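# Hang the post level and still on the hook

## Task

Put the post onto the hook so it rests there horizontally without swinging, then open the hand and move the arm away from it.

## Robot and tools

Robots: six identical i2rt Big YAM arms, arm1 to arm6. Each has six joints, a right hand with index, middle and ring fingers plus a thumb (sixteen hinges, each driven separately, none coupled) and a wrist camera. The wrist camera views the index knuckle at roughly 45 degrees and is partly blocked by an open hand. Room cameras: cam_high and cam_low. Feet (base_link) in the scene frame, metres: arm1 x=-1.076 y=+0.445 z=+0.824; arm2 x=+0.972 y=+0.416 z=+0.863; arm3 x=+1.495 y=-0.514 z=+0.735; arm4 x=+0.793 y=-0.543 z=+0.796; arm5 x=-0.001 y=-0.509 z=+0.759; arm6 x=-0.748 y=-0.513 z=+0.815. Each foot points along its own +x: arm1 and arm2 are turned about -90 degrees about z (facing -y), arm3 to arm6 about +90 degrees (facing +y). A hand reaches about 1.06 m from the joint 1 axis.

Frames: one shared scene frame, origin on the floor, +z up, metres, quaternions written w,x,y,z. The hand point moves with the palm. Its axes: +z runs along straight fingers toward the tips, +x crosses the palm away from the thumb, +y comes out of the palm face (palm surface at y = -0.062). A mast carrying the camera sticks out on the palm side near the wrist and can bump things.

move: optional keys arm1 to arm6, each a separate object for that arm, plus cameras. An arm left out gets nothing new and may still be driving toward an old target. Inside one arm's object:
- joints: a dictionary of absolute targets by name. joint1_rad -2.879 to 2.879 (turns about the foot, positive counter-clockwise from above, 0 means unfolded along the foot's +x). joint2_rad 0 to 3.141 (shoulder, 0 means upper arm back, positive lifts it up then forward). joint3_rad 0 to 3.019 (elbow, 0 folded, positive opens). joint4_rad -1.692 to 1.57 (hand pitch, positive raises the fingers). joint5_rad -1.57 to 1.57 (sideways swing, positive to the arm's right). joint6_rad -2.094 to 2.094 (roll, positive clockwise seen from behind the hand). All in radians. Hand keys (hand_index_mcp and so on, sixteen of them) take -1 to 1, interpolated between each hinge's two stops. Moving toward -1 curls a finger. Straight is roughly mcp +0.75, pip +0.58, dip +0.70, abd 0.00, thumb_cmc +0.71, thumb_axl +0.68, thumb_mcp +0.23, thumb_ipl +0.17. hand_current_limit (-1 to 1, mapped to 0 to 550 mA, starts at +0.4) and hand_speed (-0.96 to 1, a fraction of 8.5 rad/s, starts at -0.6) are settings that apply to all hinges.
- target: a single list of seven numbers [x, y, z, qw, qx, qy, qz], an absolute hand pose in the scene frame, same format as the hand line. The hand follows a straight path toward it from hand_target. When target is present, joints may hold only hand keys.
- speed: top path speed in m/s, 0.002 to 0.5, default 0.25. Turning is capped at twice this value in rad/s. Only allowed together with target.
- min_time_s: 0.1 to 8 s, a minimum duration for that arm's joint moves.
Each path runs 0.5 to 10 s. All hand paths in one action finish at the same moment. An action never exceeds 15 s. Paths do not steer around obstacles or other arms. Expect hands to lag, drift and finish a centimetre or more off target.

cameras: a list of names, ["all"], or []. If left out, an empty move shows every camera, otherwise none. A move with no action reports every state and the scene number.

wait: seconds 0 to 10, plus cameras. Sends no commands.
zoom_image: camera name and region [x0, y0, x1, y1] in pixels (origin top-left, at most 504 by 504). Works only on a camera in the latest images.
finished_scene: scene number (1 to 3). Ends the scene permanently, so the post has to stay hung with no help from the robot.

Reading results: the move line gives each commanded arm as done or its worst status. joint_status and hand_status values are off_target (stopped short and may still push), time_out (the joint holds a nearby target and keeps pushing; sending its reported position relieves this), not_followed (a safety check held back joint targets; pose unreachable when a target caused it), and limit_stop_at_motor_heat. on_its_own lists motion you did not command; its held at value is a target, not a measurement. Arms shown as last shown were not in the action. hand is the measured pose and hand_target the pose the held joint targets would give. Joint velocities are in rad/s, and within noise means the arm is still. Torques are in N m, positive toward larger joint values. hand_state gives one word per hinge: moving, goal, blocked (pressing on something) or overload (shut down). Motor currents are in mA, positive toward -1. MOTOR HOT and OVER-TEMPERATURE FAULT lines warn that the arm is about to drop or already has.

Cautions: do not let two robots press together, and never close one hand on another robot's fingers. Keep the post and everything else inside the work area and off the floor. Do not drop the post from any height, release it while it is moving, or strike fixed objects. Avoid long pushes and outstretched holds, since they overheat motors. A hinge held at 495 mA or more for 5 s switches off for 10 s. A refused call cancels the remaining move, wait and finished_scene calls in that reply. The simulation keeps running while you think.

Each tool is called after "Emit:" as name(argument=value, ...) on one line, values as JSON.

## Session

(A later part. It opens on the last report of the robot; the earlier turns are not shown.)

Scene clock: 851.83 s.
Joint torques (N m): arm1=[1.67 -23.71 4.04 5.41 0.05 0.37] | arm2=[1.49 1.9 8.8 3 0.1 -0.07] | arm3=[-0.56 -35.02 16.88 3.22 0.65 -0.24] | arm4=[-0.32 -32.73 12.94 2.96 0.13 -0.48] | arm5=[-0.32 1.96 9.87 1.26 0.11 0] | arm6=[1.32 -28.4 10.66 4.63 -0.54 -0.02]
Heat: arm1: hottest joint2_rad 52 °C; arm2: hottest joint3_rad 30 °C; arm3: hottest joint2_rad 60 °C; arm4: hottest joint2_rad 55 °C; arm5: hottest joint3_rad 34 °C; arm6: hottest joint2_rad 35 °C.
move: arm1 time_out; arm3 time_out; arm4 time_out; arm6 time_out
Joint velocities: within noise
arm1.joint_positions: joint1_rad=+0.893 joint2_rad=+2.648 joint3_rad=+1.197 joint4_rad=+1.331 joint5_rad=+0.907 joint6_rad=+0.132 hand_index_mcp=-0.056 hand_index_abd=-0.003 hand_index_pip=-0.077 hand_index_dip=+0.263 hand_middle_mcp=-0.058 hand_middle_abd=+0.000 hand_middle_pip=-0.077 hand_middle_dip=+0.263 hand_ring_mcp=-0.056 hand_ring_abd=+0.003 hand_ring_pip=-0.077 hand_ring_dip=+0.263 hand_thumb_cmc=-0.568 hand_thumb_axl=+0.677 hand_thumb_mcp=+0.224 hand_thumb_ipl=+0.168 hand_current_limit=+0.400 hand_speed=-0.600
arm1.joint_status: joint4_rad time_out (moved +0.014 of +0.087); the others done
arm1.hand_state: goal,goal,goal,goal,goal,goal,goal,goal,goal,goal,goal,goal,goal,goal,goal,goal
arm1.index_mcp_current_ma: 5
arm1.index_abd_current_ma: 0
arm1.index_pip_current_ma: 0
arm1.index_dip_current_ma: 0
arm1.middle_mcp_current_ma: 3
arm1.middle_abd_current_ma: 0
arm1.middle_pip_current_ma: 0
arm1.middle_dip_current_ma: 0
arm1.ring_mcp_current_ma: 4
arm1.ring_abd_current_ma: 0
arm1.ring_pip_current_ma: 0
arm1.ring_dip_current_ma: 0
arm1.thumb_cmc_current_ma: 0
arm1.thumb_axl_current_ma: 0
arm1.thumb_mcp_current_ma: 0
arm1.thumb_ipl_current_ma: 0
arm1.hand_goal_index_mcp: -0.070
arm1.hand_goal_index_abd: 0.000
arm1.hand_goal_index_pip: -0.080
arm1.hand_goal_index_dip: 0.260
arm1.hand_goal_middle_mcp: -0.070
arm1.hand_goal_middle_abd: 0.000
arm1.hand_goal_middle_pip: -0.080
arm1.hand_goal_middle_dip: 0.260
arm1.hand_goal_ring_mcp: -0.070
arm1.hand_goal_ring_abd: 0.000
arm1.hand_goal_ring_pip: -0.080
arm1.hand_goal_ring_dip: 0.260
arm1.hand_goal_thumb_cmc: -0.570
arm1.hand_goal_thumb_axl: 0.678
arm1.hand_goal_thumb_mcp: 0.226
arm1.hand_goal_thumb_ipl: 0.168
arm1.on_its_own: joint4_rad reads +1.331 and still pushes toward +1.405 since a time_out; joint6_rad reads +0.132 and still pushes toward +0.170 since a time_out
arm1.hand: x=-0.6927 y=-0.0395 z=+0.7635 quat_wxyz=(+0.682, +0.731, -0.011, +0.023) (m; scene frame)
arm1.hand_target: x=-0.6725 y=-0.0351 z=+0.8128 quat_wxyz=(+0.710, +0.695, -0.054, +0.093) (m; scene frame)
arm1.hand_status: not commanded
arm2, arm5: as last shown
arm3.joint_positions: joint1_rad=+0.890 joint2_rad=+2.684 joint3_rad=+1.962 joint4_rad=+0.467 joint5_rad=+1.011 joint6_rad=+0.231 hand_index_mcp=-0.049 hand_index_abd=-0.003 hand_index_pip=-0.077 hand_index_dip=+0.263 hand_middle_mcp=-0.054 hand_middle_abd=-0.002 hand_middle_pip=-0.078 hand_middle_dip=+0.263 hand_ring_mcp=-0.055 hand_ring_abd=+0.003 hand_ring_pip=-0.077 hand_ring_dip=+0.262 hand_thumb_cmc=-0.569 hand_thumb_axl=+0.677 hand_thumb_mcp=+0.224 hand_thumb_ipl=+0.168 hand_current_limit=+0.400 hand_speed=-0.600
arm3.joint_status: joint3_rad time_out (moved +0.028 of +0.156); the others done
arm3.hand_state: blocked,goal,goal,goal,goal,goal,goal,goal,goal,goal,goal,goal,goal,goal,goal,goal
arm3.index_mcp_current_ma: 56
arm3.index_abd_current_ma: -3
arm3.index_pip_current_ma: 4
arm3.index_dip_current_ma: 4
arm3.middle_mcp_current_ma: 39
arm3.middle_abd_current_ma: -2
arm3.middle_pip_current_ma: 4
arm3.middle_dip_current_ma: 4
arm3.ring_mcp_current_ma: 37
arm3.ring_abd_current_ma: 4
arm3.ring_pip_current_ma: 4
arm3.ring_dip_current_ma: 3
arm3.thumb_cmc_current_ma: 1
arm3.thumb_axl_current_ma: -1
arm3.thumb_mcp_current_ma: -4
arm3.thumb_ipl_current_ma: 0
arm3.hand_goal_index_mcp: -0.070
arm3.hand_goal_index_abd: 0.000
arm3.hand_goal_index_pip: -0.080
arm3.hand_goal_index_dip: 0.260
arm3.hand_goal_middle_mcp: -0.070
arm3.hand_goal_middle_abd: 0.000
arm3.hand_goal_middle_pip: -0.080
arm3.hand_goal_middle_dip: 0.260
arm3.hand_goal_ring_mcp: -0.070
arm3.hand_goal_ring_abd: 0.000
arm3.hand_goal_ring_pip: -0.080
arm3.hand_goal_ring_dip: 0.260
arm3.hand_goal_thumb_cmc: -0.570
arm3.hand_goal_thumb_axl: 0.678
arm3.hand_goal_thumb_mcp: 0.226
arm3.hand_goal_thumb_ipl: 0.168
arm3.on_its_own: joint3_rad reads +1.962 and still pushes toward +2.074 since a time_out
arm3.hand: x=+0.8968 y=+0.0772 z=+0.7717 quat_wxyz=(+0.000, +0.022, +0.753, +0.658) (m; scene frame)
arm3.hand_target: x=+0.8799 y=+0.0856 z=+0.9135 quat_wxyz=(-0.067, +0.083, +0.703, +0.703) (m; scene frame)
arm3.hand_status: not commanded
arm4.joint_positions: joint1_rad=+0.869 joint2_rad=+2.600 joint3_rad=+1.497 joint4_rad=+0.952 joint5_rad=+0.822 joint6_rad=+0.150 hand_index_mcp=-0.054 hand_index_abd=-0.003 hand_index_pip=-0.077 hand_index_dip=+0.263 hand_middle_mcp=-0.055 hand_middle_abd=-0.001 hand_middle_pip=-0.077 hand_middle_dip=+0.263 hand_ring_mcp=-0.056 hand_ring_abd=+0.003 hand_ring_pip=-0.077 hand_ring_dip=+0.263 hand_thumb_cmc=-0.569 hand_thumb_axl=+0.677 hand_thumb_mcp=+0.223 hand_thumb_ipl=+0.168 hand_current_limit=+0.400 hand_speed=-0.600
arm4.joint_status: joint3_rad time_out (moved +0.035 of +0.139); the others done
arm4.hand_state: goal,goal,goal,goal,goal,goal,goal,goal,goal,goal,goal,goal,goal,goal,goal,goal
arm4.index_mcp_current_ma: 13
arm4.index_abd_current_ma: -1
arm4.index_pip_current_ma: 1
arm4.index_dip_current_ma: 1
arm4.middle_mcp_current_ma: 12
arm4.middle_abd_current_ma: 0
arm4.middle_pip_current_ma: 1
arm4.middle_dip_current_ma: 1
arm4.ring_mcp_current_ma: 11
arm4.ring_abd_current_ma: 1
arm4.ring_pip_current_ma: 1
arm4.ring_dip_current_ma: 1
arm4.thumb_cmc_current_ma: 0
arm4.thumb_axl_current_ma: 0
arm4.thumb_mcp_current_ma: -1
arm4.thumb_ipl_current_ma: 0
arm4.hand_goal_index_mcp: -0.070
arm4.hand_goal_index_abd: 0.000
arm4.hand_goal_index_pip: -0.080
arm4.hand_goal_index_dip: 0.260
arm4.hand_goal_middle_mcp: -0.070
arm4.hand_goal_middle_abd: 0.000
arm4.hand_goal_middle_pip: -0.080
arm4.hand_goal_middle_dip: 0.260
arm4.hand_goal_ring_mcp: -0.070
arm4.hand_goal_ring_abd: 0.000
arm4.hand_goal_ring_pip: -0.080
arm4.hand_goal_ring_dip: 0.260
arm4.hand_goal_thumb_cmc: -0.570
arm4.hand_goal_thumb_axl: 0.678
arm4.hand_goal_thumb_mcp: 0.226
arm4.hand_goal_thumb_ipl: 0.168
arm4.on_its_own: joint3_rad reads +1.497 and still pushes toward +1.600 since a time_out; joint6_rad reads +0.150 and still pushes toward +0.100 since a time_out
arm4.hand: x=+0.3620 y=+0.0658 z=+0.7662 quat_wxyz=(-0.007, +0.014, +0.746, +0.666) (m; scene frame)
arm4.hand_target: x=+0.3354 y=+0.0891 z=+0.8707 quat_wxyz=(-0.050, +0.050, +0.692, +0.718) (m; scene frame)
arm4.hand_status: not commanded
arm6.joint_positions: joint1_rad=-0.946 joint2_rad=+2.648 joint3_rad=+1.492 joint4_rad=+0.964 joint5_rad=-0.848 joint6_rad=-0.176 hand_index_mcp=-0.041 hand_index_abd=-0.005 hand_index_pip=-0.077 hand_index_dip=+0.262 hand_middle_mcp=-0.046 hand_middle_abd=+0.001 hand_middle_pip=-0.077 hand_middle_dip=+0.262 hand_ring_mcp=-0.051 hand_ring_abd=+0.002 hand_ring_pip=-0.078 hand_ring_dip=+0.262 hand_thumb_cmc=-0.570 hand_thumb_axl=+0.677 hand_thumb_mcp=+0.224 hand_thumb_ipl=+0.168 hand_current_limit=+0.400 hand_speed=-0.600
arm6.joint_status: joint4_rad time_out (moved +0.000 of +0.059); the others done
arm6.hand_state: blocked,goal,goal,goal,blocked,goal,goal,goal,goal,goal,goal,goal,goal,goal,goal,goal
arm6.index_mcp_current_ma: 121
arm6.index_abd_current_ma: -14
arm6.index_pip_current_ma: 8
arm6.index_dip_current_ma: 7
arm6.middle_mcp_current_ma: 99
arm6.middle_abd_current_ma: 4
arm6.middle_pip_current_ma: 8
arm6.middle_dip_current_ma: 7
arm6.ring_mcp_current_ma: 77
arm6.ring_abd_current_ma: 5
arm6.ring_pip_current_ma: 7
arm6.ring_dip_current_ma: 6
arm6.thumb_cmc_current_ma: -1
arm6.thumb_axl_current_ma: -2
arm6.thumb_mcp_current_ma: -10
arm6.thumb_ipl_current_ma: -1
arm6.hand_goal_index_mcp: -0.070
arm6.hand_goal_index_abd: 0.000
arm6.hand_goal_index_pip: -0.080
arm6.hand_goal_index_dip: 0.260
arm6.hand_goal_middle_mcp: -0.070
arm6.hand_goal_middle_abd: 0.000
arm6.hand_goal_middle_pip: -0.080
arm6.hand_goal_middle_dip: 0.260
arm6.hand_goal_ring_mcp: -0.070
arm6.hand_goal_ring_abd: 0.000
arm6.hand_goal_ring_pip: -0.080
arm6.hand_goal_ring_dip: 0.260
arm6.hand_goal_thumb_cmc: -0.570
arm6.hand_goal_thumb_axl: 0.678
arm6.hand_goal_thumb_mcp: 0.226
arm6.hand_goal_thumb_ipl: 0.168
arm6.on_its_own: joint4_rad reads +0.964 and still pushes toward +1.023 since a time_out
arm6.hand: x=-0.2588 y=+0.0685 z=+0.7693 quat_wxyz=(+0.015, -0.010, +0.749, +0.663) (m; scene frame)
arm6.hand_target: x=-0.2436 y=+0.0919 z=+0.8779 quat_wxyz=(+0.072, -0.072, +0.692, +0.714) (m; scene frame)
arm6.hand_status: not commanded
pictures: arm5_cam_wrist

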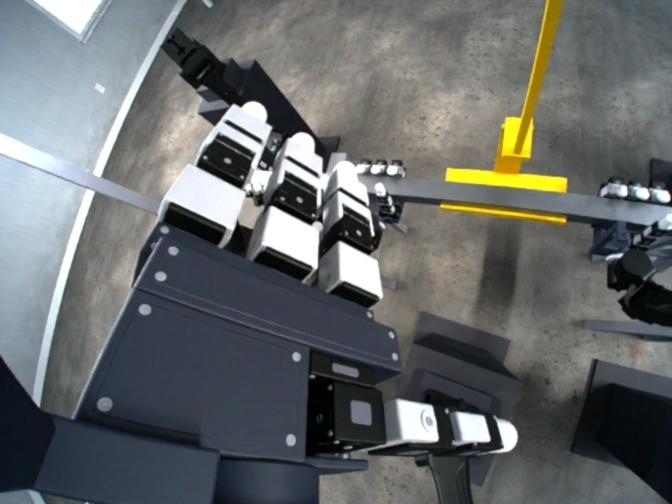

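Emit:
move(arm1={"joints": {"joint1_rad": 0.95, "joint2_rad": 2.28, "joint3_rad": 1.10, "joint4_rad": 1.388, "joint5_rad": 0.912, "joint6_rad": 0.18}, "min_time_s": 4}, arm3={"joints": {"joint1_rad": 0.867, "joint2_rad": 2.30, "joint3_rad": 2.093, "joint4_rad": 0.477, "joint5_rad": 1.01, "joint6_rad": 0.175}, "min_time_s": 4}, arm4={"joints": {"joint1_rad": 0.842, "joint2_rad": 2.235, "joint3_rad": 1.647, "joint4_rad": 0.98, "joint5_rad": 0.82, "joint6_rad": 0.07}, "min_time_s": 4}, arm6={"joints": {"joint1_rad": -0.911, "joint2_rad": 2.305, "joint3_rad": 1.627, "joint4_rad": 1.024, "joint5_rad": -0.85, "joint6_rad": -0.165}, "min_time_s": 4}, cameras=["arm5_cam_wrist"])

Emit:
zoom_image(camera="arm5_cam_wrist", region=[400, 120, 600, 270])

Scene clock: 898.57 s.
Joint torques (N m): arm1=[0.79 -39.94 5.52 7.1 0.89 0.05] | arm2=[1.55 1.85 8.81 3.03 0.09 -0.07] | arm3=[-2.49 -54.18 17.06 4.29 1.56 -0.76] | arm4=[-1.26 -53.48 14.01 4.66 1.11 -0.87] | arm5=[-0.44 2.02 9.94 1.33 0.12 -0.01] | arm6=[0.21 -46.86 12.81 6.58 -1.13 -0.14]
Heat: arm1: hottest joint2_rad 51 °C; arm2: hottest joint3_rad 31 °C; arm3: hottest joint2_rad 52 °C; arm4: hottest joint2_rad 53 °C; arm5: hottest joint3_rad 34 °C; arm6: hottest joint2_rad 38 °C.
move: arm1 time_out; arm3 time_out; arm4 time_out; arm6 time_out
Joint velocities: within noise
arm1.joint_positions: joint1_rad=+0.931 joint2_rad=+2.530 joint3_rad=+1.054 joint4_rad=+1.276 joint5_rad=+0.897 joint6_rad=+0.178 hand_index_mcp=-0.056 hand_index_abd=-0.003 hand_index_pip=-0.077 hand_index_dip=+0.263 hand_middle_mcp=-0.058 hand_middle_abd=+0.000 hand_middle_pip=-0.077 hand_middle_dip=+0.263 hand_ring_mcp=-0.015 hand_ring_abd=+0.003 hand_ring_pip=-0.077 hand_ring_dip=+0.263 hand_thumb_cmc=-0.568 hand_thumb_axl=+0.677 hand_thumb_mcp=+0.224 hand_thumb_ipl=+0.168 hand_current_limit=+0.400 hand_speed=-0.600
arm1.joint_status: joint2_rad time_out (moved -0.118 of -0.368); joint4_rad time_out (moved -0.055 of +0.057); the others done
arm1.hand_state: goal,goal,goal,goal,goal,goal,goal,goal,blocked,goal,goal,goal,goal,goal,goal,goal
arm1.index_mcp_current_ma: 5
arm1.index_abd_current_ma: 0
arm1.index_pip_current_ma: 0
arm1.index_dip_current_ma: 0
arm1.middle_mcp_current_ma: 3
arm1.middle_abd_current_ma: 0
arm1.middle_pip_current_ma: 0
arm1.middle_dip_current_ma: 0
arm1.ring_mcp_current_ma: 59
arm1.ring_abd_current_ma: 0
arm1.ring_pip_current_ma: 0
arm1.ring_dip_current_ma: 0
arm1.thumb_cmc_current_ma: 0
arm1.thumb_axl_current_ma: 0
arm1.thumb_mcp_current_ma: 0
arm1.thumb_ipl_current_ma: 0
arm1.hand_goal_index_mcp: -0.070
arm1.hand_goal_index_abd: 0.000
arm1.hand_goal_index_pip: -0.080
arm1.hand_goal_index_dip: 0.260
arm1.hand_goal_middle_mcp: -0.070
arm1.hand_goal_middle_abd: 0.000
arm1.hand_goal_middle_pip: -0.080
arm1.hand_goal_middle_dip: 0.260
arm1.hand_goal_ring_mcp: -0.070
arm1.hand_goal_ring_abd: 0.000
arm1.hand_goal_ring_pip: -0.080
arm1.hand_goal_ring_dip: 0.260
arm1.hand_goal_thumb_cmc: -0.570
arm1.hand_goal_thumb_axl: 0.678
arm1.hand_goal_thumb_mcp: 0.226
arm1.hand_goal_thumb_ipl: 0.168
arm1.on_its_own: joint2_rad reads +2.530 and still pushes toward +2.280 since a time_out; joint4_rad reads +1.276 and still pushes toward +1.388 since a time_out
arm1.hand: x=-0.6951 y=-0.0126 z=+0.7902 quat_wxyz=(+0.663, +0.748, +0.010, +0.030) (m; scene frame)
arm1.hand_target: x=-0.6692 y=-0.0185 z=+0.9601 quat_wxyz=(+0.736, +0.652, -0.097, +0.155) (m; scene frame)
arm1.hand_status: not commanded
arm2, arm5: as last shown
arm3.joint_positions: joint1_rad=+0.886 joint2_rad=+2.645 joint3_rad=+1.962 joint4_rad=+0.421 joint5_rad=+0.978 joint6_rad=+0.252 hand_index_mcp=-0.054 hand_index_abd=-0.003 hand_index_pip=-0.077 hand_index_dip=+0.263 hand_middle_mcp=-0.055 hand_middle_abd=-0.002 hand_middle_pip=-0.078 hand_middle_dip=+0.263 hand_ring_mcp=-0.055 hand_ring_abd=+0.003 hand_ring_pip=-0.077 hand_ring_dip=+0.262 hand_thumb_cmc=-0.569 hand_thumb_axl=+0.677 hand_thumb_mcp=+0.224 hand_thumb_ipl=+0.168 hand_current_limit=+0.400 hand_speed=-0.600
arm3.joint_status: joint2_rad time_out (moved -0.039 of -0.384); joint3_rad time_out (moved +0.000 of +0.131); joint4_rad time_out (moved -0.046 of +0.010); joint5_rad time_out (moved -0.033 of -0.001); joint6_rad time_out (moved +0.022 of -0.056); the others done
arm3.hand_state: goal,goal,goal,goal,goal,goal,goal,goal,goal,goal,goal,goal,goal,goal,goal,goal
arm3.index_mcp_current_ma: 39
arm3.index_abd_current_ma: -3
arm3.index_pip_current_ma: 4
arm3.index_dip_current_ma: 4
arm3.middle_mcp_current_ma: 37
arm3.middle_abd_current_ma: -2
arm3.middle_pip_current_ma: 4
arm3.middle_dip_current_ma: 4
arm3.ring_mcp_current_ma: 37
arm3.ring_abd_current_ma: 4
arm3.ring_pip_current_ma: 4
arm3.ring_dip_current_ma: 3
arm3.thumb_cmc_current_ma: 1
arm3.thumb_axl_current_ma: -1
arm3.thumb_mcp_current_ma: -4
arm3.thumb_ipl_current_ma: 0
arm3.hand_goal_index_mcp: -0.070
arm3.hand_goal_index_abd: 0.000
arm3.hand_goal_index_pip: -0.080
arm3.hand_goal_index_dip: 0.260
arm3.hand_goal_middle_mcp: -0.070
arm3.hand_goal_middle_abd: 0.000
arm3.hand_goal_middle_pip: -0.080
arm3.hand_goal_middle_dip: 0.260
arm3.hand_goal_ring_mcp: -0.070
arm3.hand_goal_ring_abd: 0.000
arm3.hand_goal_ring_pip: -0.080
arm3.hand_goal_ring_dip: 0.260
arm3.hand_goal_thumb_cmc: -0.570
arm3.hand_goal_thumb_axl: 0.678
arm3.hand_goal_thumb_mcp: 0.226
arm3.hand_goal_thumb_ipl: 0.168
arm3.on_its_own: joint2_rad reads +2.645 and still pushes toward +2.300 since a time_out; joint3_rad reads +1.962 and still pushes toward +2.074 since a time_out; joint4_rad reads +0.421 and still pushes toward +0.477 since a time_out; joint5_rad reads +0.978 and still pushes toward +1.010 since a time_out; joint6_rad reads +0.252 and still pushes toward +0.175 since a time_out
arm3.hand: x=+0.8910 y=+0.0835 z=+0.7944 quat_wxyz=(-0.016, +0.019, +0.756, +0.654) (m; scene frame)
arm3.hand_target: x=+0.9285 y=+0.0789 z=+1.1377 quat_wxyz=(-0.131, +0.150, +0.641, +0.741) (m; scene frame)
arm3.hand_status: not commanded
arm4.joint_positions: joint1_rad=+0.858 joint2_rad=+2.556 joint3_rad=+1.510 joint4_rad=+0.895 joint5_rad=+0.797 joint6_rad=+0.161 hand_index_mcp=-0.055 hand_index_abd=-0.003 hand_index_pip=-0.077 hand_index_dip=+0.263 hand_middle_mcp=-0.055 hand_middle_abd=-0.001 hand_middle_pip=-0.077 hand_middle_dip=+0.263 hand_ring_mcp=-0.044 hand_ring_abd=+0.005 hand_ring_pip=-0.077 hand_ring_dip=+0.263 hand_thumb_cmc=-0.569 hand_thumb_axl=+0.677 hand_thumb_mcp=+0.223 hand_thumb_ipl=+0.168 hand_current_limit=+0.400 hand_speed=-0.600
arm4.joint_status: joint2_rad time_out (moved -0.045 of -0.365); joint3_rad time_out (moved +0.013 of +0.150); joint4_rad time_out (moved -0.058 of +0.028); joint6_rad time_out (moved +0.011 of -0.080); the others done
arm4.hand_state: goal,goal,goal,goal,goal,goal,goal,goal,blocked,goal,goal,goal,goal,goal,goal,goal
arm4.index_mcp_current_ma: 13
arm4.index_abd_current_ma: -1
arm4.index_pip_current_ma: 1
arm4.index_dip_current_ma: 1
arm4.middle_mcp_current_ma: 13
arm4.middle_abd_current_ma: 0
arm4.middle_pip_current_ma: 1
arm4.middle_dip_current_ma: 1
arm4.ring_mcp_current_ma: 30
arm4.ring_abd_current_ma: 2
arm4.ring_pip_current_ma: 1
arm4.ring_dip_current_ma: 1
arm4.thumb_cmc_current_ma: 0
arm4.thumb_axl_current_ma: 0
arm4.thumb_mcp_current_ma: -1
arm4.thumb_ipl_current_ma: 0
arm4.hand_goal_index_mcp: -0.070
arm4.hand_goal_index_abd: 0.000
arm4.hand_goal_index_pip: -0.080
arm4.hand_goal_index_dip: 0.260
arm4.hand_goal_middle_mcp: -0.070
arm4.hand_goal_middle_abd: 0.000
arm4.hand_goal_middle_pip: -0.080
arm4.hand_goal_middle_dip: 0.260
arm4.hand_goal_ring_mcp: -0.070
arm4.hand_goal_ring_abd: 0.000
arm4.hand_goal_ring_pip: -0.080
arm4.hand_goal_ring_dip: 0.260
arm4.hand_goal_thumb_cmc: -0.570
arm4.hand_goal_thumb_axl: 0.678
arm4.hand_goal_thumb_mcp: 0.226
arm4.hand_goal_thumb_ipl: 0.168
arm4.on_its_own: joint2_rad reads +2.556 and still pushes toward +2.235 since a time_out; joint3_rad reads +1.510 and still pushes toward +1.622 since a time_out; joint4_rad reads +0.895 and still pushes toward +0.980 since a time_out; joint6_rad reads +0.161 and still pushes toward +0.070 since a time_out
arm4.hand: x=+0.3560 y=+0.0808 z=+0.7916 quat_wxyz=(-0.016, +0.014, +0.747, +0.665) (m; scene frame)
arm4.hand_target: x=+0.3569 y=+0.0925 z=+1.0915 quat_wxyz=(-0.108, +0.121, +0.607, +0.778) (m; scene frame)
arm4.hand_status: not commanded
arm6.joint_positions: joint1_rad=-0.912 joint2_rad=+2.596 joint3_rad=+1.503 joint4_rad=+0.920 joint5_rad=-0.823 joint6_rad=-0.162 hand_index_mcp=-0.047 hand_index_abd=-0.003 hand_index_pip=-0.077 hand_index_dip=+0.262 hand_middle_mcp=-0.043 hand_middle_abd=+0.001 hand_middle_pip=-0.077 hand_middle_dip=+0.262 hand_ring_mcp=-0.031 hand_ring_abd=+0.002 hand_ring_pip=-0.078 hand_ring_dip=+0.262 hand_thumb_cmc=-0.570 hand_thumb_axl=+0.677 hand_thumb_mcp=+0.224 hand_thumb_ipl=+0.168 hand_current_limit=+0.400 hand_speed=-0.600
arm6.joint_status: joint2_rad time_out (moved -0.052 of -0.343); joint3_rad time_out (moved +0.011 of +0.135); joint4_rad time_out (moved -0.045 of +0.060); the others done
arm6.hand_state: blocked,goal,goal,goal,blocked,goal,goal,goal,blocked,goal,goal,goal,goal,goal,goal,goal
arm6.index_mcp_current_ma: 95
arm6.index_abd_current_ma: -8
arm6.index_pip_current_ma: 8
arm6.index_dip_current_ma: 7
arm6.middle_mcp_current_ma: 115
arm6.middle_abd_current_ma: 4
arm6.middle_pip_current_ma: 8
arm6.middle_dip_current_ma: 7
arm6.ring_mcp_current_ma: 168
arm6.ring_abd_current_ma: 5
arm6.ring_pip_current_ma: 7
arm6.ring_dip_current_ma: 6
arm6.thumb_cmc_current_ma: -1
arm6.thumb_axl_current_ma: -2
arm6.thumb_mcp_current_ma: -10
arm6.thumb_ipl_current_ma: -1
arm6.hand_goal_index_mcp: -0.070
arm6.hand_goal_index_abd: 0.000
arm6.hand_goal_index_pip: -0.080
arm6.hand_goal_index_dip: 0.260
arm6.hand_goal_middle_mcp: -0.070
arm6.hand_goal_middle_abd: 0.000
arm6.hand_goal_middle_pip: -0.080
arm6.hand_goal_middle_dip: 0.260
arm6.hand_goal_ring_mcp: -0.070
arm6.hand_goal_ring_abd: 0.000
arm6.hand_goal_ring_pip: -0.080
arm6.hand_goal_ring_dip: 0.260
arm6.hand_goal_thumb_cmc: -0.570
arm6.hand_goal_thumb_axl: 0.678
arm6.hand_goal_thumb_mcp: 0.226
arm6.hand_goal_thumb_ipl: 0.168
arm6.on_its_own: joint2_rad reads +2.596 and still pushes toward +2.305 since a time_out; joint3_rad reads +1.503 and still pushes toward +1.616 since a time_out; joint4_rad reads +0.920 and still pushes toward +1.024 since a time_out
arm6.hand: x=-0.2633 y=+0.0941 z=+0.8015 quat_wxyz=(+0.013, -0.014, +0.746, +0.666) (m; scene frame)
arm6.hand_target: x=-0.2606 y=+0.1017 z=+1.0899 quat_wxyz=(+0.146, -0.147, +0.606, +0.768) (m; scene frame)
arm6.hand_status: not commanded
pictures: arm5_cam_wrist

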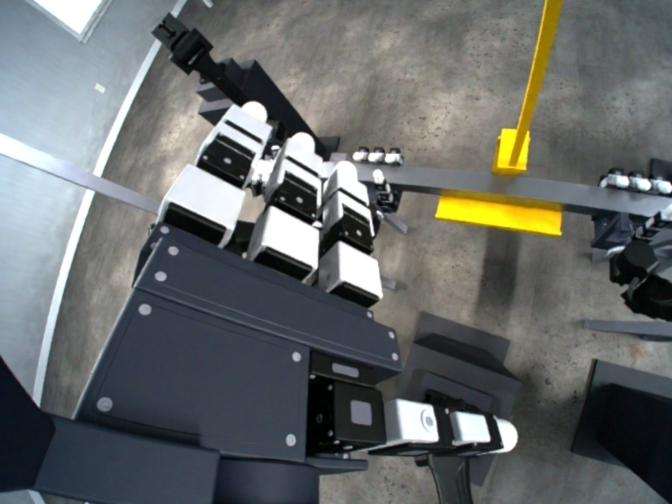

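Scaled by 2.520 from the camera's 672x504 image, which has a finer 960x720 frame.

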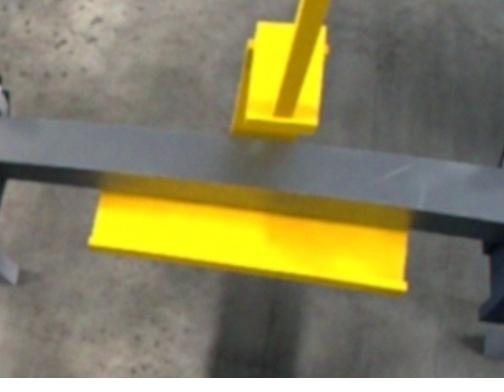

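Emit:
move(arm1={"joints":{"joint1_rad":0.915,"joint2_rad":2.283,"joint3_rad":1.128,"joint4_rad":1.376,"joint5_rad":0.882},"min_time_s":2.5}, arm3={"joints":{"joint1_rad":0.885,"joint2_rad":2.282,"joint3_rad":2.056,"joint4_rad":0.489,"joint5_rad":1.026},"min_time_s":2.5}, arm4={"joints":{"joint1_rad":0.864,"joint2_rad":2.218,"joint3_rad":1.605,"joint4_rad":1.0,"joint5_rad":0.841},"min_time_s":2.5}, arm6={"joints":{"joint1_rad":-0.938,"joint2_rad":2.287,"joint3_rad":1.58,"joint4_rad":1.048,"joint5_rad":-0.876},"min_time_s":2.5}, cameras=["arm5_cam_wrist"])

Emit:
zoom_image(camera="arm5_cam_wrist", region=[400, 120, 600, 270])

Scene clock: 987.43 s.
Joint torques (N m): arm1=[-0.67 -39.41 7.5 6.95 0.61 0.02] | arm2=[1.55 1.85 8.81 3 0.1 -0.07] | arm3=[-1.32 -54.18 16.87 4.85 1.85 -0.72] | arm4=[-0.15 -54.3 12.92 5.34 1.27 -0.83] | arm5=[-0.21 1.85 9.87 1.33 0.13 -0.02] | arm6=[-1.55 -47.74 11.14 7.53 -1.44 -0.06]
Heat: arm1: hottest joint2_rad 68 °C; arm2: hottest joint3_rad 31 °C; arm3: hottest joint2_rad 73 °C; arm4: hottest joint2_rad 69 °C; arm5: hottest joint3_rad 34 °C; arm6: hottest joint2_rad 53 °C.
move: arm1 time_out; arm3 time_out; arm4 time_out; arm6 time_out
Joint velocities: within noise
arm1.joint_positions: joint1_rad=+0.917 joint2_rad=+2.527 joint3_rad=+1.054 joint4_rad=+1.268 joint5_rad=+0.874 joint6_rad=+0.183 hand_index_mcp=-0.056 hand_index_abd=-0.003 hand_index_pip=-0.077 hand_index_dip=+0.263 hand_middle_mcp=-0.058 hand_middle_abd=+0.000 hand_middle_pip=-0.077 hand_middle_dip=+0.263 hand_ring_mcp=-0.010 hand_ring_abd=+0.003 hand_ring_pip=-0.077 hand_ring_dip=+0.263 hand_thumb_cmc=-0.568 hand_thumb_axl=+0.677 hand_thumb_mcp=+0.224 hand_thumb_ipl=+0.168 hand_current_limit=+0.400 hand_speed=-0.600
arm1.joint_status: joint2_rad time_out (moved -0.003 of -0.247); joint4_rad time_out (moved -0.008 of +0.100); the others done
arm1.hand_state: goal,goal,goal,goal,goal,goal,goal,goal,blocked,goal,goal,goal,goal,goal,goal,goal
arm1.index_mcp_current_ma: 5
arm1.index_abd_current_ma: 0
arm1.index_pip_current_ma: 0
arm1.index_dip_current_ma: 0
arm1.middle_mcp_current_ma: 3
arm1.middle_abd_current_ma: 0
arm1.middle_pip_current_ma: 0
arm1.middle_dip_current_ma: 0
arm1.ring_mcp_current_ma: 69
arm1.ring_abd_current_ma: 0
arm1.ring_pip_current_ma: 0
arm1.ring_dip_current_ma: 0
arm1.thumb_cmc_current_ma: 0
arm1.thumb_axl_current_ma: 0
arm1.thumb_mcp_current_ma: 0
arm1.thumb_ipl_current_ma: 0
arm1.hand_goal_index_mcp: -0.070
arm1.hand_goal_index_abd: 0.000
arm1.hand_goal_index_pip: -0.080
arm1.hand_goal_index_dip: 0.260
arm1.hand_goal_middle_mcp: -0.070
arm1.hand_goal_middle_abd: 0.000
arm1.hand_goal_middle_pip: -0.080
arm1.hand_goal_middle_dip: 0.260
arm1.hand_goal_ring_mcp: -0.070
arm1.hand_goal_ring_abd: 0.000
arm1.hand_goal_ring_pip: -0.080
arm1.hand_goal_ring_dip: 0.260
arm1.hand_goal_thumb_cmc: -0.570
arm1.hand_goal_thumb_axl: 0.678
arm1.hand_goal_thumb_mcp: 0.226
arm1.hand_goal_thumb_ipl: 0.168
arm1.on_its_own: joint2_rad reads +2.527 and still pushes toward +2.283 since a time_out; joint4_rad reads +1.268 and still pushes toward +1.376 since a time_out
arm1.hand: x=-0.6973 y=-0.0190 z=+0.7897 quat_wxyz=(+0.661, +0.750, +0.012, +0.034) (m; scene frame)
arm1.hand_target: x=-0.6742 y=-0.0381 z=+0.9659 quat_wxyz=(+0.740, +0.646, -0.101, +0.156) (m; scene frame)
arm1.hand_status: not commanded
arm2.joint_positions: joint1_rad=+0.594 joint2_rad=+0.623 joint3_rad=+1.444 joint4_rad=-1.182 joint5_rad=+0.079 joint6_rad=+1.086 hand_index_mcp=+0.755 hand_index_abd=+0.001 hand_index_pip=+0.577 hand_index_dip=+0.696 hand_middle_mcp=+0.755 hand_middle_abd=+0.001 hand_middle_pip=+0.577 hand_middle_dip=+0.696 hand_ring_mcp=+0.755 hand_ring_abd=+0.001 hand_ring_pip=+0.577 hand_ring_dip=+0.696 hand_thumb_cmc=+0.715 hand_thumb_axl=+0.677 hand_thumb_mcp=+0.226 hand_thumb_ipl=+0.168 hand_current_limit=+0.400 hand_speed=-0.600
arm2.joint_status: not commanded
arm2.hand_state: goal,goal,goal,goal,goal,goal,goal,goal,goal,goal,goal,goal,goal,goal,goal,goal
arm2.index_mcp_current_ma: 1
arm2.index_abd_current_ma: 0
arm2.index_pip_current_ma: 0
arm2.index_dip_current_ma: 0
arm2.middle_mcp_current_ma: 1
arm2.middle_abd_current_ma: 0
arm2.middle_pip_current_ma: 0
arm2.middle_dip_current_ma: 0
arm2.ring_mcp_current_ma: 1
arm2.ring_abd_current_ma: 0
arm2.ring_pip_current_ma: 0
arm2.ring_dip_current_ma: 0
arm2.thumb_cmc_current_ma: 1
arm2.thumb_axl_current_ma: 0
arm2.thumb_mcp_current_ma: 0
arm2.thumb_ipl_current_ma: 0
arm2.hand_goal_index_mcp: 0.754
arm2.hand_goal_index_abd: 0.000
arm2.hand_goal_index_pip: 0.576
arm2.hand_goal_index_dip: 0.696
arm2.hand_goal_middle_mcp: 0.754
arm2.hand_goal_middle_abd: 0.000
arm2.hand_goal_middle_pip: 0.576
arm2.hand_goal_middle_dip: 0.696
arm2.hand_goal_ring_mcp: 0.754
arm2.hand_goal_ring_abd: 0.000
arm2.hand_goal_ring_pip: 0.576
arm2.hand_goal_ring_dip: 0.696
arm2.hand_goal_thumb_cmc: 0.714
arm2.hand_goal_thumb_axl: 0.678
arm2.hand_goal_thumb_mcp: 0.226
arm2.hand_goal_thumb_ipl: 0.168
arm2.hand: x=+1.0090 y=+0.1520 z=+1.4815 quat_wxyz=(+0.417, +0.784, -0.251, +0.386) (m; scene frame)
arm2.hand_target: x=+1.0068 y=+0.1558 z=+1.4939 quat_wxyz=(+0.425, +0.776, -0.249, +0.395) (m; scene frame)
arm2.hand_status: not commanded
arm3.joint_positions: joint1_rad=+0.891 joint2_rad=+2.629 joint3_rad=+1.946 joint4_rad=+0.421 joint5_rad=+0.986 joint6_rad=+0.249 hand_index_mcp=-0.054 hand_index_abd=-0.003 hand_index_pip=-0.077 hand_index_dip=+0.263 hand_middle_mcp=-0.055 hand_middle_abd=-0.002 hand_middle_pip=-0.078 hand_middle_dip=+0.263 hand_ring_mcp=-0.055 hand_ring_abd=+0.003 hand_ring_pip=-0.077 hand_ring_dip=+0.262 hand_thumb_cmc=-0.569 hand_thumb_axl=+0.677 hand_thumb_mcp=+0.224 hand_thumb_ipl=+0.168 hand_current_limit=+0.400 hand_speed=-0.600
arm3.joint_status: joint2_rad time_out (moved -0.016 of -0.363); joint3_rad time_out (moved -0.016 of +0.094); joint4_rad time_out (moved +0.000 of +0.068); joint5_rad time_out (moved +0.008 of +0.048); the others done
arm3.hand_state: goal,goal,goal,goal,goal,goal,goal,goal,goal,goal,goal,goal,goal,goal,goal,goal
arm3.index_mcp_current_ma: 39
arm3.index_abd_current_ma: -3
arm3.index_pip_current_ma: 4
arm3.index_dip_current_ma: 4
arm3.middle_mcp_current_ma: 37
arm3.middle_abd_current_ma: -2
arm3.middle_pip_current_ma: 4
arm3.middle_dip_current_ma: 4
arm3.ring_mcp_current_ma: 37
arm3.ring_abd_current_ma: 4
arm3.ring_pip_current_ma: 4
arm3.ring_dip_current_ma: 3
arm3.thumb_cmc_current_ma: 1
arm3.thumb_axl_current_ma: -1
arm3.thumb_mcp_current_ma: -4
arm3.thumb_ipl_current_ma: 0
arm3.hand_goal_index_mcp: -0.070
arm3.hand_goal_index_abd: 0.000
arm3.hand_goal_index_pip: -0.080
arm3.hand_goal_index_dip: 0.260
arm3.hand_goal_middle_mcp: -0.070
arm3.hand_goal_middle_abd: 0.000
arm3.hand_goal_middle_pip: -0.080
arm3.hand_goal_middle_dip: 0.260
arm3.hand_goal_ring_mcp: -0.070
arm3.hand_goal_ring_abd: 0.000
arm3.hand_goal_ring_pip: -0.080
arm3.hand_goal_ring_dip: 0.260
arm3.hand_goal_thumb_cmc: -0.570
arm3.hand_goal_thumb_axl: 0.678
arm3.hand_goal_thumb_mcp: 0.226
arm3.hand_goal_thumb_ipl: 0.168
arm3.on_its_own: joint2_rad reads +2.629 and still pushes toward +2.282 since a time_out; joint3_rad reads +1.946 and still pushes toward +2.056 since a time_out; joint4_rad reads +0.421 and still pushes toward +0.489 since a time_out; joint5_rad reads +0.986 and still pushes toward +1.026 since a time_out; joint6_rad reads +0.249 and still pushes toward +0.175 since a time_out
arm3.hand: x=+0.8908 y=+0.0791 z=+0.8007 quat_wxyz=(-0.013, +0.018, +0.756, +0.655) (m; scene frame)
arm3.hand_target: x=+0.9254 y=+0.0649 z=+1.1436 quat_wxyz=(-0.136, +0.154, +0.640, +0.741) (m; scene frame)
arm3.hand_status: not commanded
arm4.joint_positions: joint1_rad=+0.864 joint2_rad=+2.549 joint3_rad=+1.507 joint4_rad=+0.895 joint5_rad=+0.813 joint6_rad=+0.157 hand_index_mcp=-0.055 hand_index_abd=-0.003 hand_index_pip=-0.077 hand_index_dip=+0.263 hand_middle_mcp=-0.055 hand_middle_abd=-0.001 hand_middle_pip=-0.077 hand_middle_dip=+0.263 hand_ring_mcp=-0.053 hand_ring_abd=+0.003 hand_ring_pip=-0.077 hand_ring_dip=+0.263 hand_thumb_cmc=-0.569 hand_thumb_axl=+0.677 hand_thumb_mcp=+0.223 hand_thumb_ipl=+0.168 hand_current_limit=+0.400 hand_speed=-0.600
arm4.joint_status: joint2_rad time_out (moved -0.007 of -0.338); joint3_rad time_out (moved -0.003 of +0.095); joint4_rad time_out (moved +0.000 of +0.105); the others done
arm4.hand_state: goal,goal,goal,goal,goal,goal,goal,goal,goal,goal,goal,goal,goal,goal,goal,goal
arm4.index_mcp_current_ma: 13
arm4.index_abd_current_ma: -1
arm4.index_pip_current_ma: 1
arm4.index_dip_current_ma: 1
arm4.middle_mcp_current_ma: 13
arm4.middle_abd_current_ma: 0
arm4.middle_pip_current_ma: 1
arm4.middle_dip_current_ma: 1
arm4.ring_mcp_current_ma: 16
arm4.ring_abd_current_ma: 1
arm4.ring_pip_current_ma: 1
arm4.ring_dip_current_ma: 1
arm4.thumb_cmc_current_ma: 0
arm4.thumb_axl_current_ma: 0
arm4.thumb_mcp_current_ma: -1
arm4.thumb_ipl_current_ma: 0
arm4.hand_goal_index_mcp: -0.070
arm4.hand_goal_index_abd: 0.000
arm4.hand_goal_index_pip: -0.080
arm4.hand_goal_index_dip: 0.260
arm4.hand_goal_middle_mcp: -0.070
arm4.hand_goal_middle_abd: 0.000
arm4.hand_goal_middle_pip: -0.080
arm4.hand_goal_middle_dip: 0.260
arm4.hand_goal_ring_mcp: -0.070
arm4.hand_goal_ring_abd: 0.000
arm4.hand_goal_ring_pip: -0.080
arm4.hand_goal_ring_dip: 0.260
arm4.hand_goal_thumb_cmc: -0.570
arm4.hand_goal_thumb_axl: 0.678
arm4.hand_goal_thumb_mcp: 0.226
arm4.hand_goal_thumb_ipl: 0.168
arm4.on_its_own: joint2_rad reads +2.549 and still pushes toward +2.218 since a time_out; joint3_rad reads +1.507 and still pushes toward +1.605 since a time_out; joint4_rad reads +0.895 and still pushes toward +1.000 since a time_out; joint6_rad reads +0.157 and still pushes toward +0.070 since a time_out
arm4.hand: x=+0.3547 y=+0.0776 z=+0.7960 quat_wxyz=(-0.012, +0.017, +0.745, +0.666) (m; scene frame)
arm4.hand_target: x=+0.3520 y=+0.0776 z=+1.0974 quat_wxyz=(-0.115, +0.127, +0.603, +0.779) (m; scene frame)
arm4.hand_status: not commanded
arm5: as last shown
arm6.joint_positions: joint1_rad=-0.917 joint2_rad=+2.588 joint3_rad=+1.490 joint4_rad=+0.920 joint5_rad=-0.841 joint6_rad=-0.168 hand_index_mcp=-0.051 hand_index_abd=-0.003 hand_index_pip=-0.077 hand_index_dip=+0.262 hand_middle_mcp=-0.043 hand_middle_abd=+0.001 hand_middle_pip=-0.077 hand_middle_dip=+0.262 hand_ring_mcp=-0.024 hand_ring_abd=+0.002 hand_ring_pip=-0.078 hand_ring_dip=+0.262 hand_thumb_cmc=-0.570 hand_thumb_axl=+0.677 hand_thumb_mcp=+0.224 hand_thumb_ipl=+0.168 hand_current_limit=+0.400 hand_speed=-0.600
arm6.joint_status: joint2_rad time_out (moved -0.009 of -0.309); joint4_rad time_out (moved +0.000 of +0.128); joint5_rad time_out (moved -0.018 of -0.053); the others done
arm6.hand_state: goal,goal,goal,goal,blocked,goal,goal,goal,blocked,goal,goal,goal,goal,goal,goal,goal
arm6.index_mcp_current_ma: 78
arm6.index_abd_current_ma: -8
arm6.index_pip_current_ma: 8
arm6.index_dip_current_ma: 7
arm6.middle_mcp_current_ma: 115
arm6.middle_abd_current_ma: 4
arm6.middle_pip_current_ma: 8
arm6.middle_dip_current_ma: 7
arm6.ring_mcp_current_ma: 201
arm6.ring_abd_current_ma: 5
arm6.ring_pip_current_ma: 7
arm6.ring_dip_current_ma: 6
arm6.thumb_cmc_current_ma: -1
arm6.thumb_axl_current_ma: -2
arm6.thumb_mcp_current_ma: -10
arm6.thumb_ipl_current_ma: -1
arm6.hand_goal_index_mcp: -0.070
arm6.hand_goal_index_abd: 0.000
arm6.hand_goal_index_pip: -0.080
arm6.hand_goal_index_dip: 0.260
arm6.hand_goal_middle_mcp: -0.070
arm6.hand_goal_middle_abd: 0.000
arm6.hand_goal_middle_pip: -0.080
arm6.hand_goal_middle_dip: 0.260
arm6.hand_goal_ring_mcp: -0.070
arm6.hand_goal_ring_abd: 0.000
arm6.hand_goal_ring_pip: -0.080
arm6.hand_goal_ring_dip: 0.260
arm6.hand_goal_thumb_cmc: -0.570
arm6.hand_goal_thumb_axl: 0.678
arm6.hand_goal_thumb_mcp: 0.226
arm6.hand_goal_thumb_ipl: 0.168
arm6.on_its_own: joint2_rad reads +2.588 and still pushes toward +2.287 since a time_out; joint4_rad reads +0.920 and still pushes toward +1.048 since a time_out; joint5_rad reads -0.841 and still pushes toward -0.876 since a time_out
arm6.hand: x=-0.2658 y=+0.0902 z=+0.8035 quat_wxyz=(+0.009, -0.020, +0.746, +0.666) (m; scene frame)
arm6.hand_target: x=-0.2556 y=+0.0822 z=+1.0901 quat_wxyz=(+0.150, -0.150, +0.607, +0.766) (m; scene frame)
arm6.hand_status: not commanded
pictures: arm5_cam_wrist

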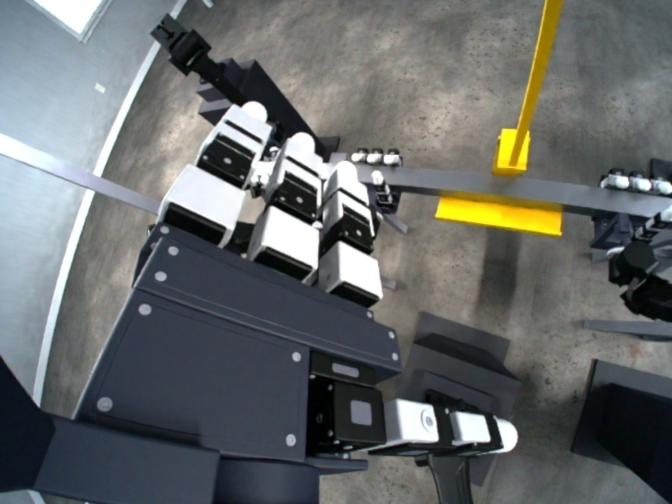

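Scaled by 2.520 from the camera's 672x504 image, which has a finer 960x720 frame.

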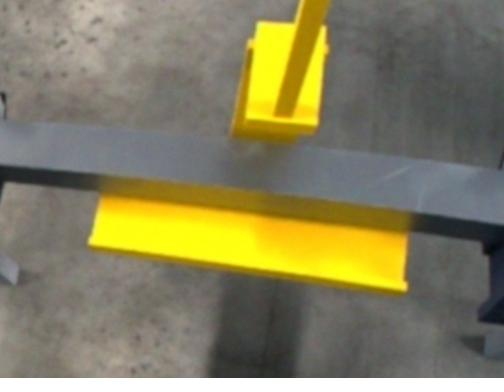

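Emit:
move(arm1={"joints":{"joint1_rad":0.894,"joint2_rad":2.594,"joint3_rad":1.173,"joint4_rad":1.372,"joint5_rad":0.855},"min_time_s":5}, arm3={"joints":{"joint1_rad":0.906,"joint2_rad":2.60,"joint3_rad":1.975,"joint4_rad":0.505,"joint5_rad":1.012,"joint6_rad":0.21},"min_time_s":5}, arm4={"joints":{"joint1_rad":0.88,"joint2_rad":2.552,"joint3_rad":1.560,"joint4_rad":0.99,"joint5_rad":0.83,"joint6_rad":0.11},"min_time_s":5}, arm6={"joints":{"joint1_rad":-0.934,"joint2_rad":2.603,"joint3_rad":1.546,"joint4_rad":1.026,"joint5_rad":-0.86},"min_time_s":5}, cameras=["arm5_cam_wrist"])

Emit:
zoom_image(camera="arm5_cam_wrist", region=[400, 120, 600, 270])

Scene clock: 1060.40 s.
Joint torques (N m): arm1=[-0.73 -20.54 4.98 4.86 0.12 0.25] | arm2=[1.61 1.85 8.8 3.02 0.09 -0.08] | arm3=[-0.97 -32.26 11.56 3.84 0.71 -0.43] | arm4=[-0.09 -30.04 10 3.58 0.44 -0.32] | arm5=[-0.32 2.02 9.8 1.33 0.12 0] | arm6=[-0.03 -24.7 8.54 4.89 -0.85 -0.03]
Heat: arm1: hottest joint2_rad 62 °C; arm2: hottest joint3_rad 31 °C; arm3: hottest joint2_rad 78 °C; arm4: hottest joint2_rad 75 °C; arm5: hottest joint3_rad 34 °C; arm6: hottest joint2_rad 51 °C.
move: arm1 time_out; arm3 time_out; arm4 done; arm6 time_out
Joint velocities: within noise
arm1.joint_positions: joint1_rad=+0.895 joint2_rad=+2.620 joint3_rad=+1.135 joint4_rad=+1.314 joint5_rad=+0.858 joint6_rad=+0.155 hand_index_mcp=-0.056 hand_index_abd=-0.003 hand_index_pip=-0.077 hand_index_dip=+0.263 hand_middle_mcp=-0.058 hand_middle_abd=+0.000 hand_middle_pip=-0.077 hand_middle_dip=+0.263 hand_ring_mcp=-0.036 hand_ring_abd=+0.003 hand_ring_pip=-0.077 hand_ring_dip=+0.263 hand_thumb_cmc=-0.568 hand_thumb_axl=+0.677 hand_thumb_mcp=+0.224 hand_thumb_ipl=+0.168 hand_current_limit=+0.400 hand_speed=-0.600
arm1.joint_status: joint4_rad time_out (moved +0.046 of +0.104); the others done
arm1.hand_state: goal,goal,goal,goal,goal,goal,goal,goal,blocked,goal,goal,goal,goal,goal,goal,goal
arm1.index_mcp_current_ma: 4
arm1.index_abd_current_ma: 0
arm1.index_pip_current_ma: 0
arm1.index_dip_current_ma: 0
arm1.middle_mcp_current_ma: 3
arm1.middle_abd_current_ma: 0
arm1.middle_pip_current_ma: 0
arm1.middle_dip_current_ma: 0
arm1.ring_mcp_current_ma: 23
arm1.ring_abd_current_ma: 0
arm1.ring_pip_current_ma: 0
arm1.ring_dip_current_ma: 0
arm1.thumb_cmc_current_ma: 0
arm1.thumb_axl_current_ma: 0
arm1.thumb_mcp_current_ma: 0
arm1.thumb_ipl_current_ma: 0
arm1.hand_goal_index_mcp: -0.070
arm1.hand_goal_index_abd: 0.000
arm1.hand_goal_index_pip: -0.080
arm1.hand_goal_index_dip: 0.260
arm1.hand_goal_middle_mcp: -0.070
arm1.hand_goal_middle_abd: 0.000
arm1.hand_goal_middle_pip: -0.080
arm1.hand_goal_middle_dip: 0.260
arm1.hand_goal_ring_mcp: -0.070
arm1.hand_goal_ring_abd: 0.000
arm1.hand_goal_ring_pip: -0.080
arm1.hand_goal_ring_dip: 0.260
arm1.hand_goal_thumb_cmc: -0.570
arm1.hand_goal_thumb_axl: 0.678
arm1.hand_goal_thumb_mcp: 0.226
arm1.hand_goal_thumb_ipl: 0.168
arm1.on_its_own: joint4_rad reads +1.314 and still pushes toward +1.372 since a time_out
arm1.hand: x=-0.6962 y=-0.0319 z=+0.7621 quat_wxyz=(+0.668, +0.744, +0.011, +0.034) (m; scene frame)
arm1.hand_target: x=-0.6877 y=-0.0404 z=+0.7943 quat_wxyz=(+0.693, +0.716, -0.029, +0.079) (m; scene frame)
arm1.hand_status: not commanded
arm2: as last shown
arm3.joint_positions: joint1_rad=+0.908 joint2_rad=+2.671 joint3_rad=+1.928 joint4_rad=+0.458 joint5_rad=+1.003 joint6_rad=+0.257 hand_index_mcp=-0.049 hand_index_abd=-0.002 hand_index_pip=-0.077 hand_index_dip=+0.263 hand_middle_mcp=-0.055 hand_middle_abd=-0.002 hand_middle_pip=-0.078 hand_middle_dip=+0.263 hand_ring_mcp=-0.054 hand_ring_abd=+0.003 hand_ring_pip=-0.077 hand_ring_dip=+0.262 hand_thumb_cmc=-0.569 hand_thumb_axl=+0.677 hand_thumb_mcp=+0.224 hand_thumb_ipl=+0.168 hand_current_limit=+0.400 hand_speed=-0.600
arm3.joint_status: joint6_rad time_out (moved +0.009 of -0.039); the others done
arm3.hand_state: blocked,goal,goal,goal,goal,goal,goal,goal,goal,goal,goal,goal,goal,goal,goal,goal
arm3.index_mcp_current_ma: 58
arm3.index_abd_current_ma: -3
arm3.index_pip_current_ma: 4
arm3.index_dip_current_ma: 4
arm3.middle_mcp_current_ma: 37
arm3.middle_abd_current_ma: -2
arm3.middle_pip_current_ma: 4
arm3.middle_dip_current_ma: 4
arm3.ring_mcp_current_ma: 40
arm3.ring_abd_current_ma: 4
arm3.ring_pip_current_ma: 4
arm3.ring_dip_current_ma: 3
arm3.thumb_cmc_current_ma: 1
arm3.thumb_axl_current_ma: -1
arm3.thumb_mcp_current_ma: -4
arm3.thumb_ipl_current_ma: 0
arm3.hand_goal_index_mcp: -0.070
arm3.hand_goal_index_abd: 0.000
arm3.hand_goal_index_pip: -0.080
arm3.hand_goal_index_dip: 0.260
arm3.hand_goal_middle_mcp: -0.070
arm3.hand_goal_middle_abd: 0.000
arm3.hand_goal_middle_pip: -0.080
arm3.hand_goal_middle_dip: 0.260
arm3.hand_goal_ring_mcp: -0.070
arm3.hand_goal_ring_abd: 0.000
arm3.hand_goal_ring_pip: -0.080
arm3.hand_goal_ring_dip: 0.260
arm3.hand_goal_thumb_cmc: -0.570
arm3.hand_goal_thumb_axl: 0.678
arm3.hand_goal_thumb_mcp: 0.226
arm3.hand_goal_thumb_ipl: 0.168
arm3.on_its_own: joint6_rad reads +0.257 and still pushes toward +0.210 since a time_out
arm3.hand: x=+0.8918 y=+0.0637 z=+0.7654 quat_wxyz=(-0.008, +0.015, +0.758, +0.652) (m; scene frame)
arm3.hand_target: x=+0.8820 y=+0.0704 z=+0.8516 quat_wxyz=(-0.041, +0.047, +0.727, +0.683) (m; scene frame)
arm3.hand_status: not commanded
arm4.joint_positions: joint1_rad=+0.879 joint2_rad=+2.600 joint3_rad=+1.495 joint4_rad=+0.935 joint5_rad=+0.824 joint6_rad=+0.144 hand_index_mcp=-0.052 hand_index_abd=-0.003 hand_index_pip=-0.078 hand_index_dip=+0.263 hand_middle_mcp=-0.048 hand_middle_abd=-0.001 hand_middle_pip=-0.078 hand_middle_dip=+0.263 hand_ring_mcp=-0.056 hand_ring_abd=+0.003 hand_ring_pip=-0.077 hand_ring_dip=+0.263 hand_thumb_cmc=-0.569 hand_thumb_axl=+0.677 hand_thumb_mcp=+0.223 hand_thumb_ipl=+0.168 hand_current_limit=+0.400 hand_speed=-0.600
arm4.joint_status: all done
arm4.hand_state: goal,goal,goal,goal,blocked,goal,goal,goal,goal,goal,goal,goal,goal,goal,goal,goal
arm4.index_mcp_current_ma: 16
arm4.index_abd_current_ma: -1
arm4.index_pip_current_ma: 1
arm4.index_dip_current_ma: 1
arm4.middle_mcp_current_ma: 23
arm4.middle_abd_current_ma: 0
arm4.middle_pip_current_ma: 1
arm4.middle_dip_current_ma: 1
arm4.ring_mcp_current_ma: 11
arm4.ring_abd_current_ma: 1
arm4.ring_pip_current_ma: 1
arm4.ring_dip_current_ma: 1
arm4.thumb_cmc_current_ma: 0
arm4.thumb_axl_current_ma: 0
arm4.thumb_mcp_current_ma: -1
arm4.thumb_ipl_current_ma: 0
arm4.hand_goal_index_mcp: -0.070
arm4.hand_goal_index_abd: 0.000
arm4.hand_goal_index_pip: -0.080
arm4.hand_goal_index_dip: 0.260
arm4.hand_goal_middle_mcp: -0.070
arm4.hand_goal_middle_abd: 0.000
arm4.hand_goal_middle_pip: -0.080
arm4.hand_goal_middle_dip: 0.260
arm4.hand_goal_ring_mcp: -0.070
arm4.hand_goal_ring_abd: 0.000
arm4.hand_goal_ring_pip: -0.080
arm4.hand_goal_ring_dip: 0.260
arm4.hand_goal_thumb_cmc: -0.570
arm4.hand_goal_thumb_axl: 0.678
arm4.hand_goal_thumb_mcp: 0.226
arm4.hand_goal_thumb_ipl: 0.168
arm4.hand: x=+0.3557 y=+0.0620 z=+0.7630 quat_wxyz=(-0.002, +0.004, +0.750, +0.661) (m; scene frame)
arm4.hand_target: x=+0.3382 y=+0.0749 z=+0.8315 quat_wxyz=(-0.036, +0.035, +0.711, +0.702) (m; scene frame)
arm4.hand_status: not commanded
arm5.joint_positions: joint1_rad=+0.624 joint2_rad=+0.630 joint3_rad=+1.383 joint4_rad=-1.210 joint5_rad=+0.027 joint6_rad=+1.084 hand_index_mcp=+0.756 hand_index_abd=+0.001 hand_index_pip=+0.577 hand_index_dip=+0.696 hand_middle_mcp=+0.756 hand_middle_abd=+0.001 hand_middle_pip=+0.577 hand_middle_dip=+0.696 hand_ring_mcp=+0.756 hand_ring_abd=+0.001 hand_ring_pip=+0.577 hand_ring_dip=+0.696 hand_thumb_cmc=+0.715 hand_thumb_axl=+0.677 hand_thumb_mcp=+0.226 hand_thumb_ipl=+0.168 hand_current_limit=+0.400 hand_speed=-0.600
arm5.joint_status: not commanded
arm5.hand_state: goal,goal,goal,goal,goal,goal,goal,goal,goal,goal,goal,goal,goal,goal,goal,goal
arm5.index_mcp_current_ma: 3
arm5.index_abd_current_ma: 1
arm5.index_pip_current_ma: 1
arm5.index_dip_current_ma: 0
arm5.middle_mcp_current_ma: 3
arm5.middle_abd_current_ma: 1
arm5.middle_pip_current_ma: 1
arm5.middle_dip_current_ma: 0
arm5.ring_mcp_current_ma: 3
arm5.ring_abd_current_ma: 1
arm5.ring_pip_current_ma: 1
arm5.ring_dip_current_ma: 0
arm5.thumb_cmc_current_ma: 2
arm5.thumb_axl_current_ma: -1
arm5.thumb_mcp_current_ma: 0
arm5.thumb_ipl_current_ma: 0
arm5.hand_goal_index_mcp: 0.754
arm5.hand_goal_index_abd: 0.000
arm5.hand_goal_index_pip: 0.576
arm5.hand_goal_index_dip: 0.696
arm5.hand_goal_middle_mcp: 0.754
arm5.hand_goal_middle_abd: 0.000
arm5.hand_goal_middle_pip: 0.576
arm5.hand_goal_middle_dip: 0.696
arm5.hand_goal_ring_mcp: 0.754
arm5.hand_goal_ring_abd: 0.000
arm5.hand_goal_ring_pip: 0.576
arm5.hand_goal_ring_dip: 0.696
arm5.hand_goal_thumb_cmc: 0.714
arm5.hand_goal_thumb_axl: 0.678
arm5.hand_goal_thumb_mcp: 0.226
arm5.hand_goal_thumb_ipl: 0.168
arm5.hand: x=-0.0568 y=-0.2367 z=+1.3381 quat_wxyz=(-0.374, +0.237, +0.815, +0.374) (m; scene frame)
arm5.hand_target: x=-0.0573 y=-0.2368 z=+1.3403 quat_wxyz=(-0.373, +0.241, +0.816, +0.370) (m; scene frame)
arm5.hand_status: not commanded
arm6.joint_positions: joint1_rad=-0.928 joint2_rad=+2.648 joint3_rad=+1.486 joint4_rad=+0.961 joint5_rad=-0.841 joint6_rad=-0.170 hand_index_mcp=-0.050 hand_index_abd=-0.002 hand_index_pip=-0.077 hand_index_dip=+0.262 hand_middle_mcp=-0.043 hand_middle_abd=+0.001 hand_middle_pip=-0.077 hand_middle_dip=+0.262 hand_ring_mcp=-0.037 hand_ring_abd=+0.002 hand_ring_pip=-0.078 hand_ring_dip=+0.262 hand_thumb_cmc=-0.570 hand_thumb_axl=+0.677 hand_thumb_mcp=+0.224 hand_thumb_ipl=+0.168 hand_current_limit=+0.400 hand_speed=-0.600
arm6.joint_status: joint4_rad time_out (moved +0.042 of +0.106); the others done
arm6.hand_state: goal,goal,goal,goal,blocked,goal,goal,goal,blocked,goal,goal,goal,goal,goal,goal,goal
arm6.index_mcp_current_ma: 80
arm6.index_abd_current_ma: -5
arm6.index_pip_current_ma: 8
arm6.index_dip_current_ma: 7
arm6.middle_mcp_current_ma: 111
arm6.middle_abd_current_ma: 4
arm6.middle_pip_current_ma: 8
arm6.middle_dip_current_ma: 7
arm6.ring_mcp_current_ma: 142
arm6.ring_abd_current_ma: 5
arm6.ring_pip_current_ma: 7
arm6.ring_dip_current_ma: 6
arm6.thumb_cmc_current_ma: -1
arm6.thumb_axl_current_ma: -2
arm6.thumb_mcp_current_ma: -10
arm6.thumb_ipl_current_ma: -1
arm6.hand_goal_index_mcp: -0.070
arm6.hand_goal_index_abd: 0.000
arm6.hand_goal_index_pip: -0.080
arm6.hand_goal_index_dip: 0.260
arm6.hand_goal_middle_mcp: -0.070
arm6.hand_goal_middle_abd: 0.000
arm6.hand_goal_middle_pip: -0.080
arm6.hand_goal_middle_dip: 0.260
arm6.hand_goal_ring_mcp: -0.070
arm6.hand_goal_ring_abd: 0.000
arm6.hand_goal_ring_pip: -0.080
arm6.hand_goal_ring_dip: 0.260
arm6.hand_goal_thumb_cmc: -0.570
arm6.hand_goal_thumb_axl: 0.678
arm6.hand_goal_thumb_mcp: 0.226
arm6.hand_goal_thumb_ipl: 0.168
arm6.on_its_own: joint4_rad reads +0.961 and still pushes toward +1.026 since a time_out
arm6.hand: x=-0.2688 y=+0.0761 z=+0.7666 quat_wxyz=(+0.007, -0.011, +0.751, +0.660) (m; scene frame)
arm6.hand_target: x=-0.2540 y=+0.0856 z=+0.8353 quat_wxyz=(+0.049, -0.055, +0.711, +0.700) (m; scene frame)
arm6.hand_status: not commanded
pictures: arm5_cam_wrist

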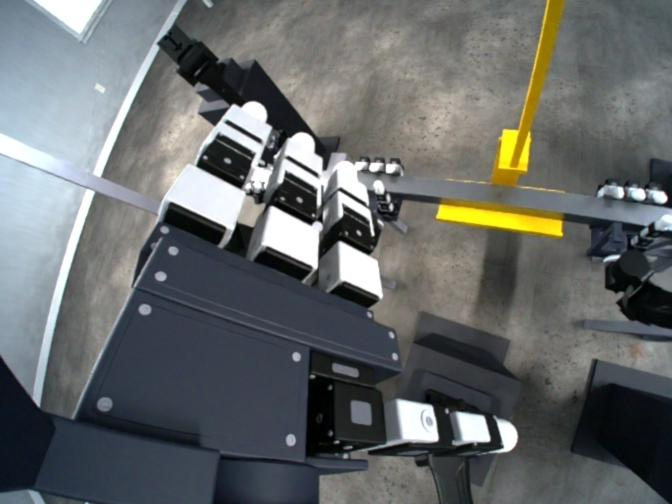

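Scaled by 2.520 from the camera's 672x504 image, which has a finer 960x720 frame.

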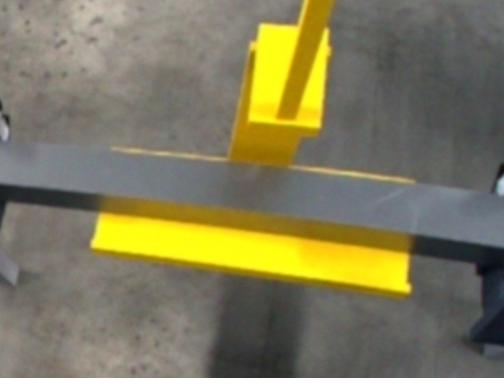

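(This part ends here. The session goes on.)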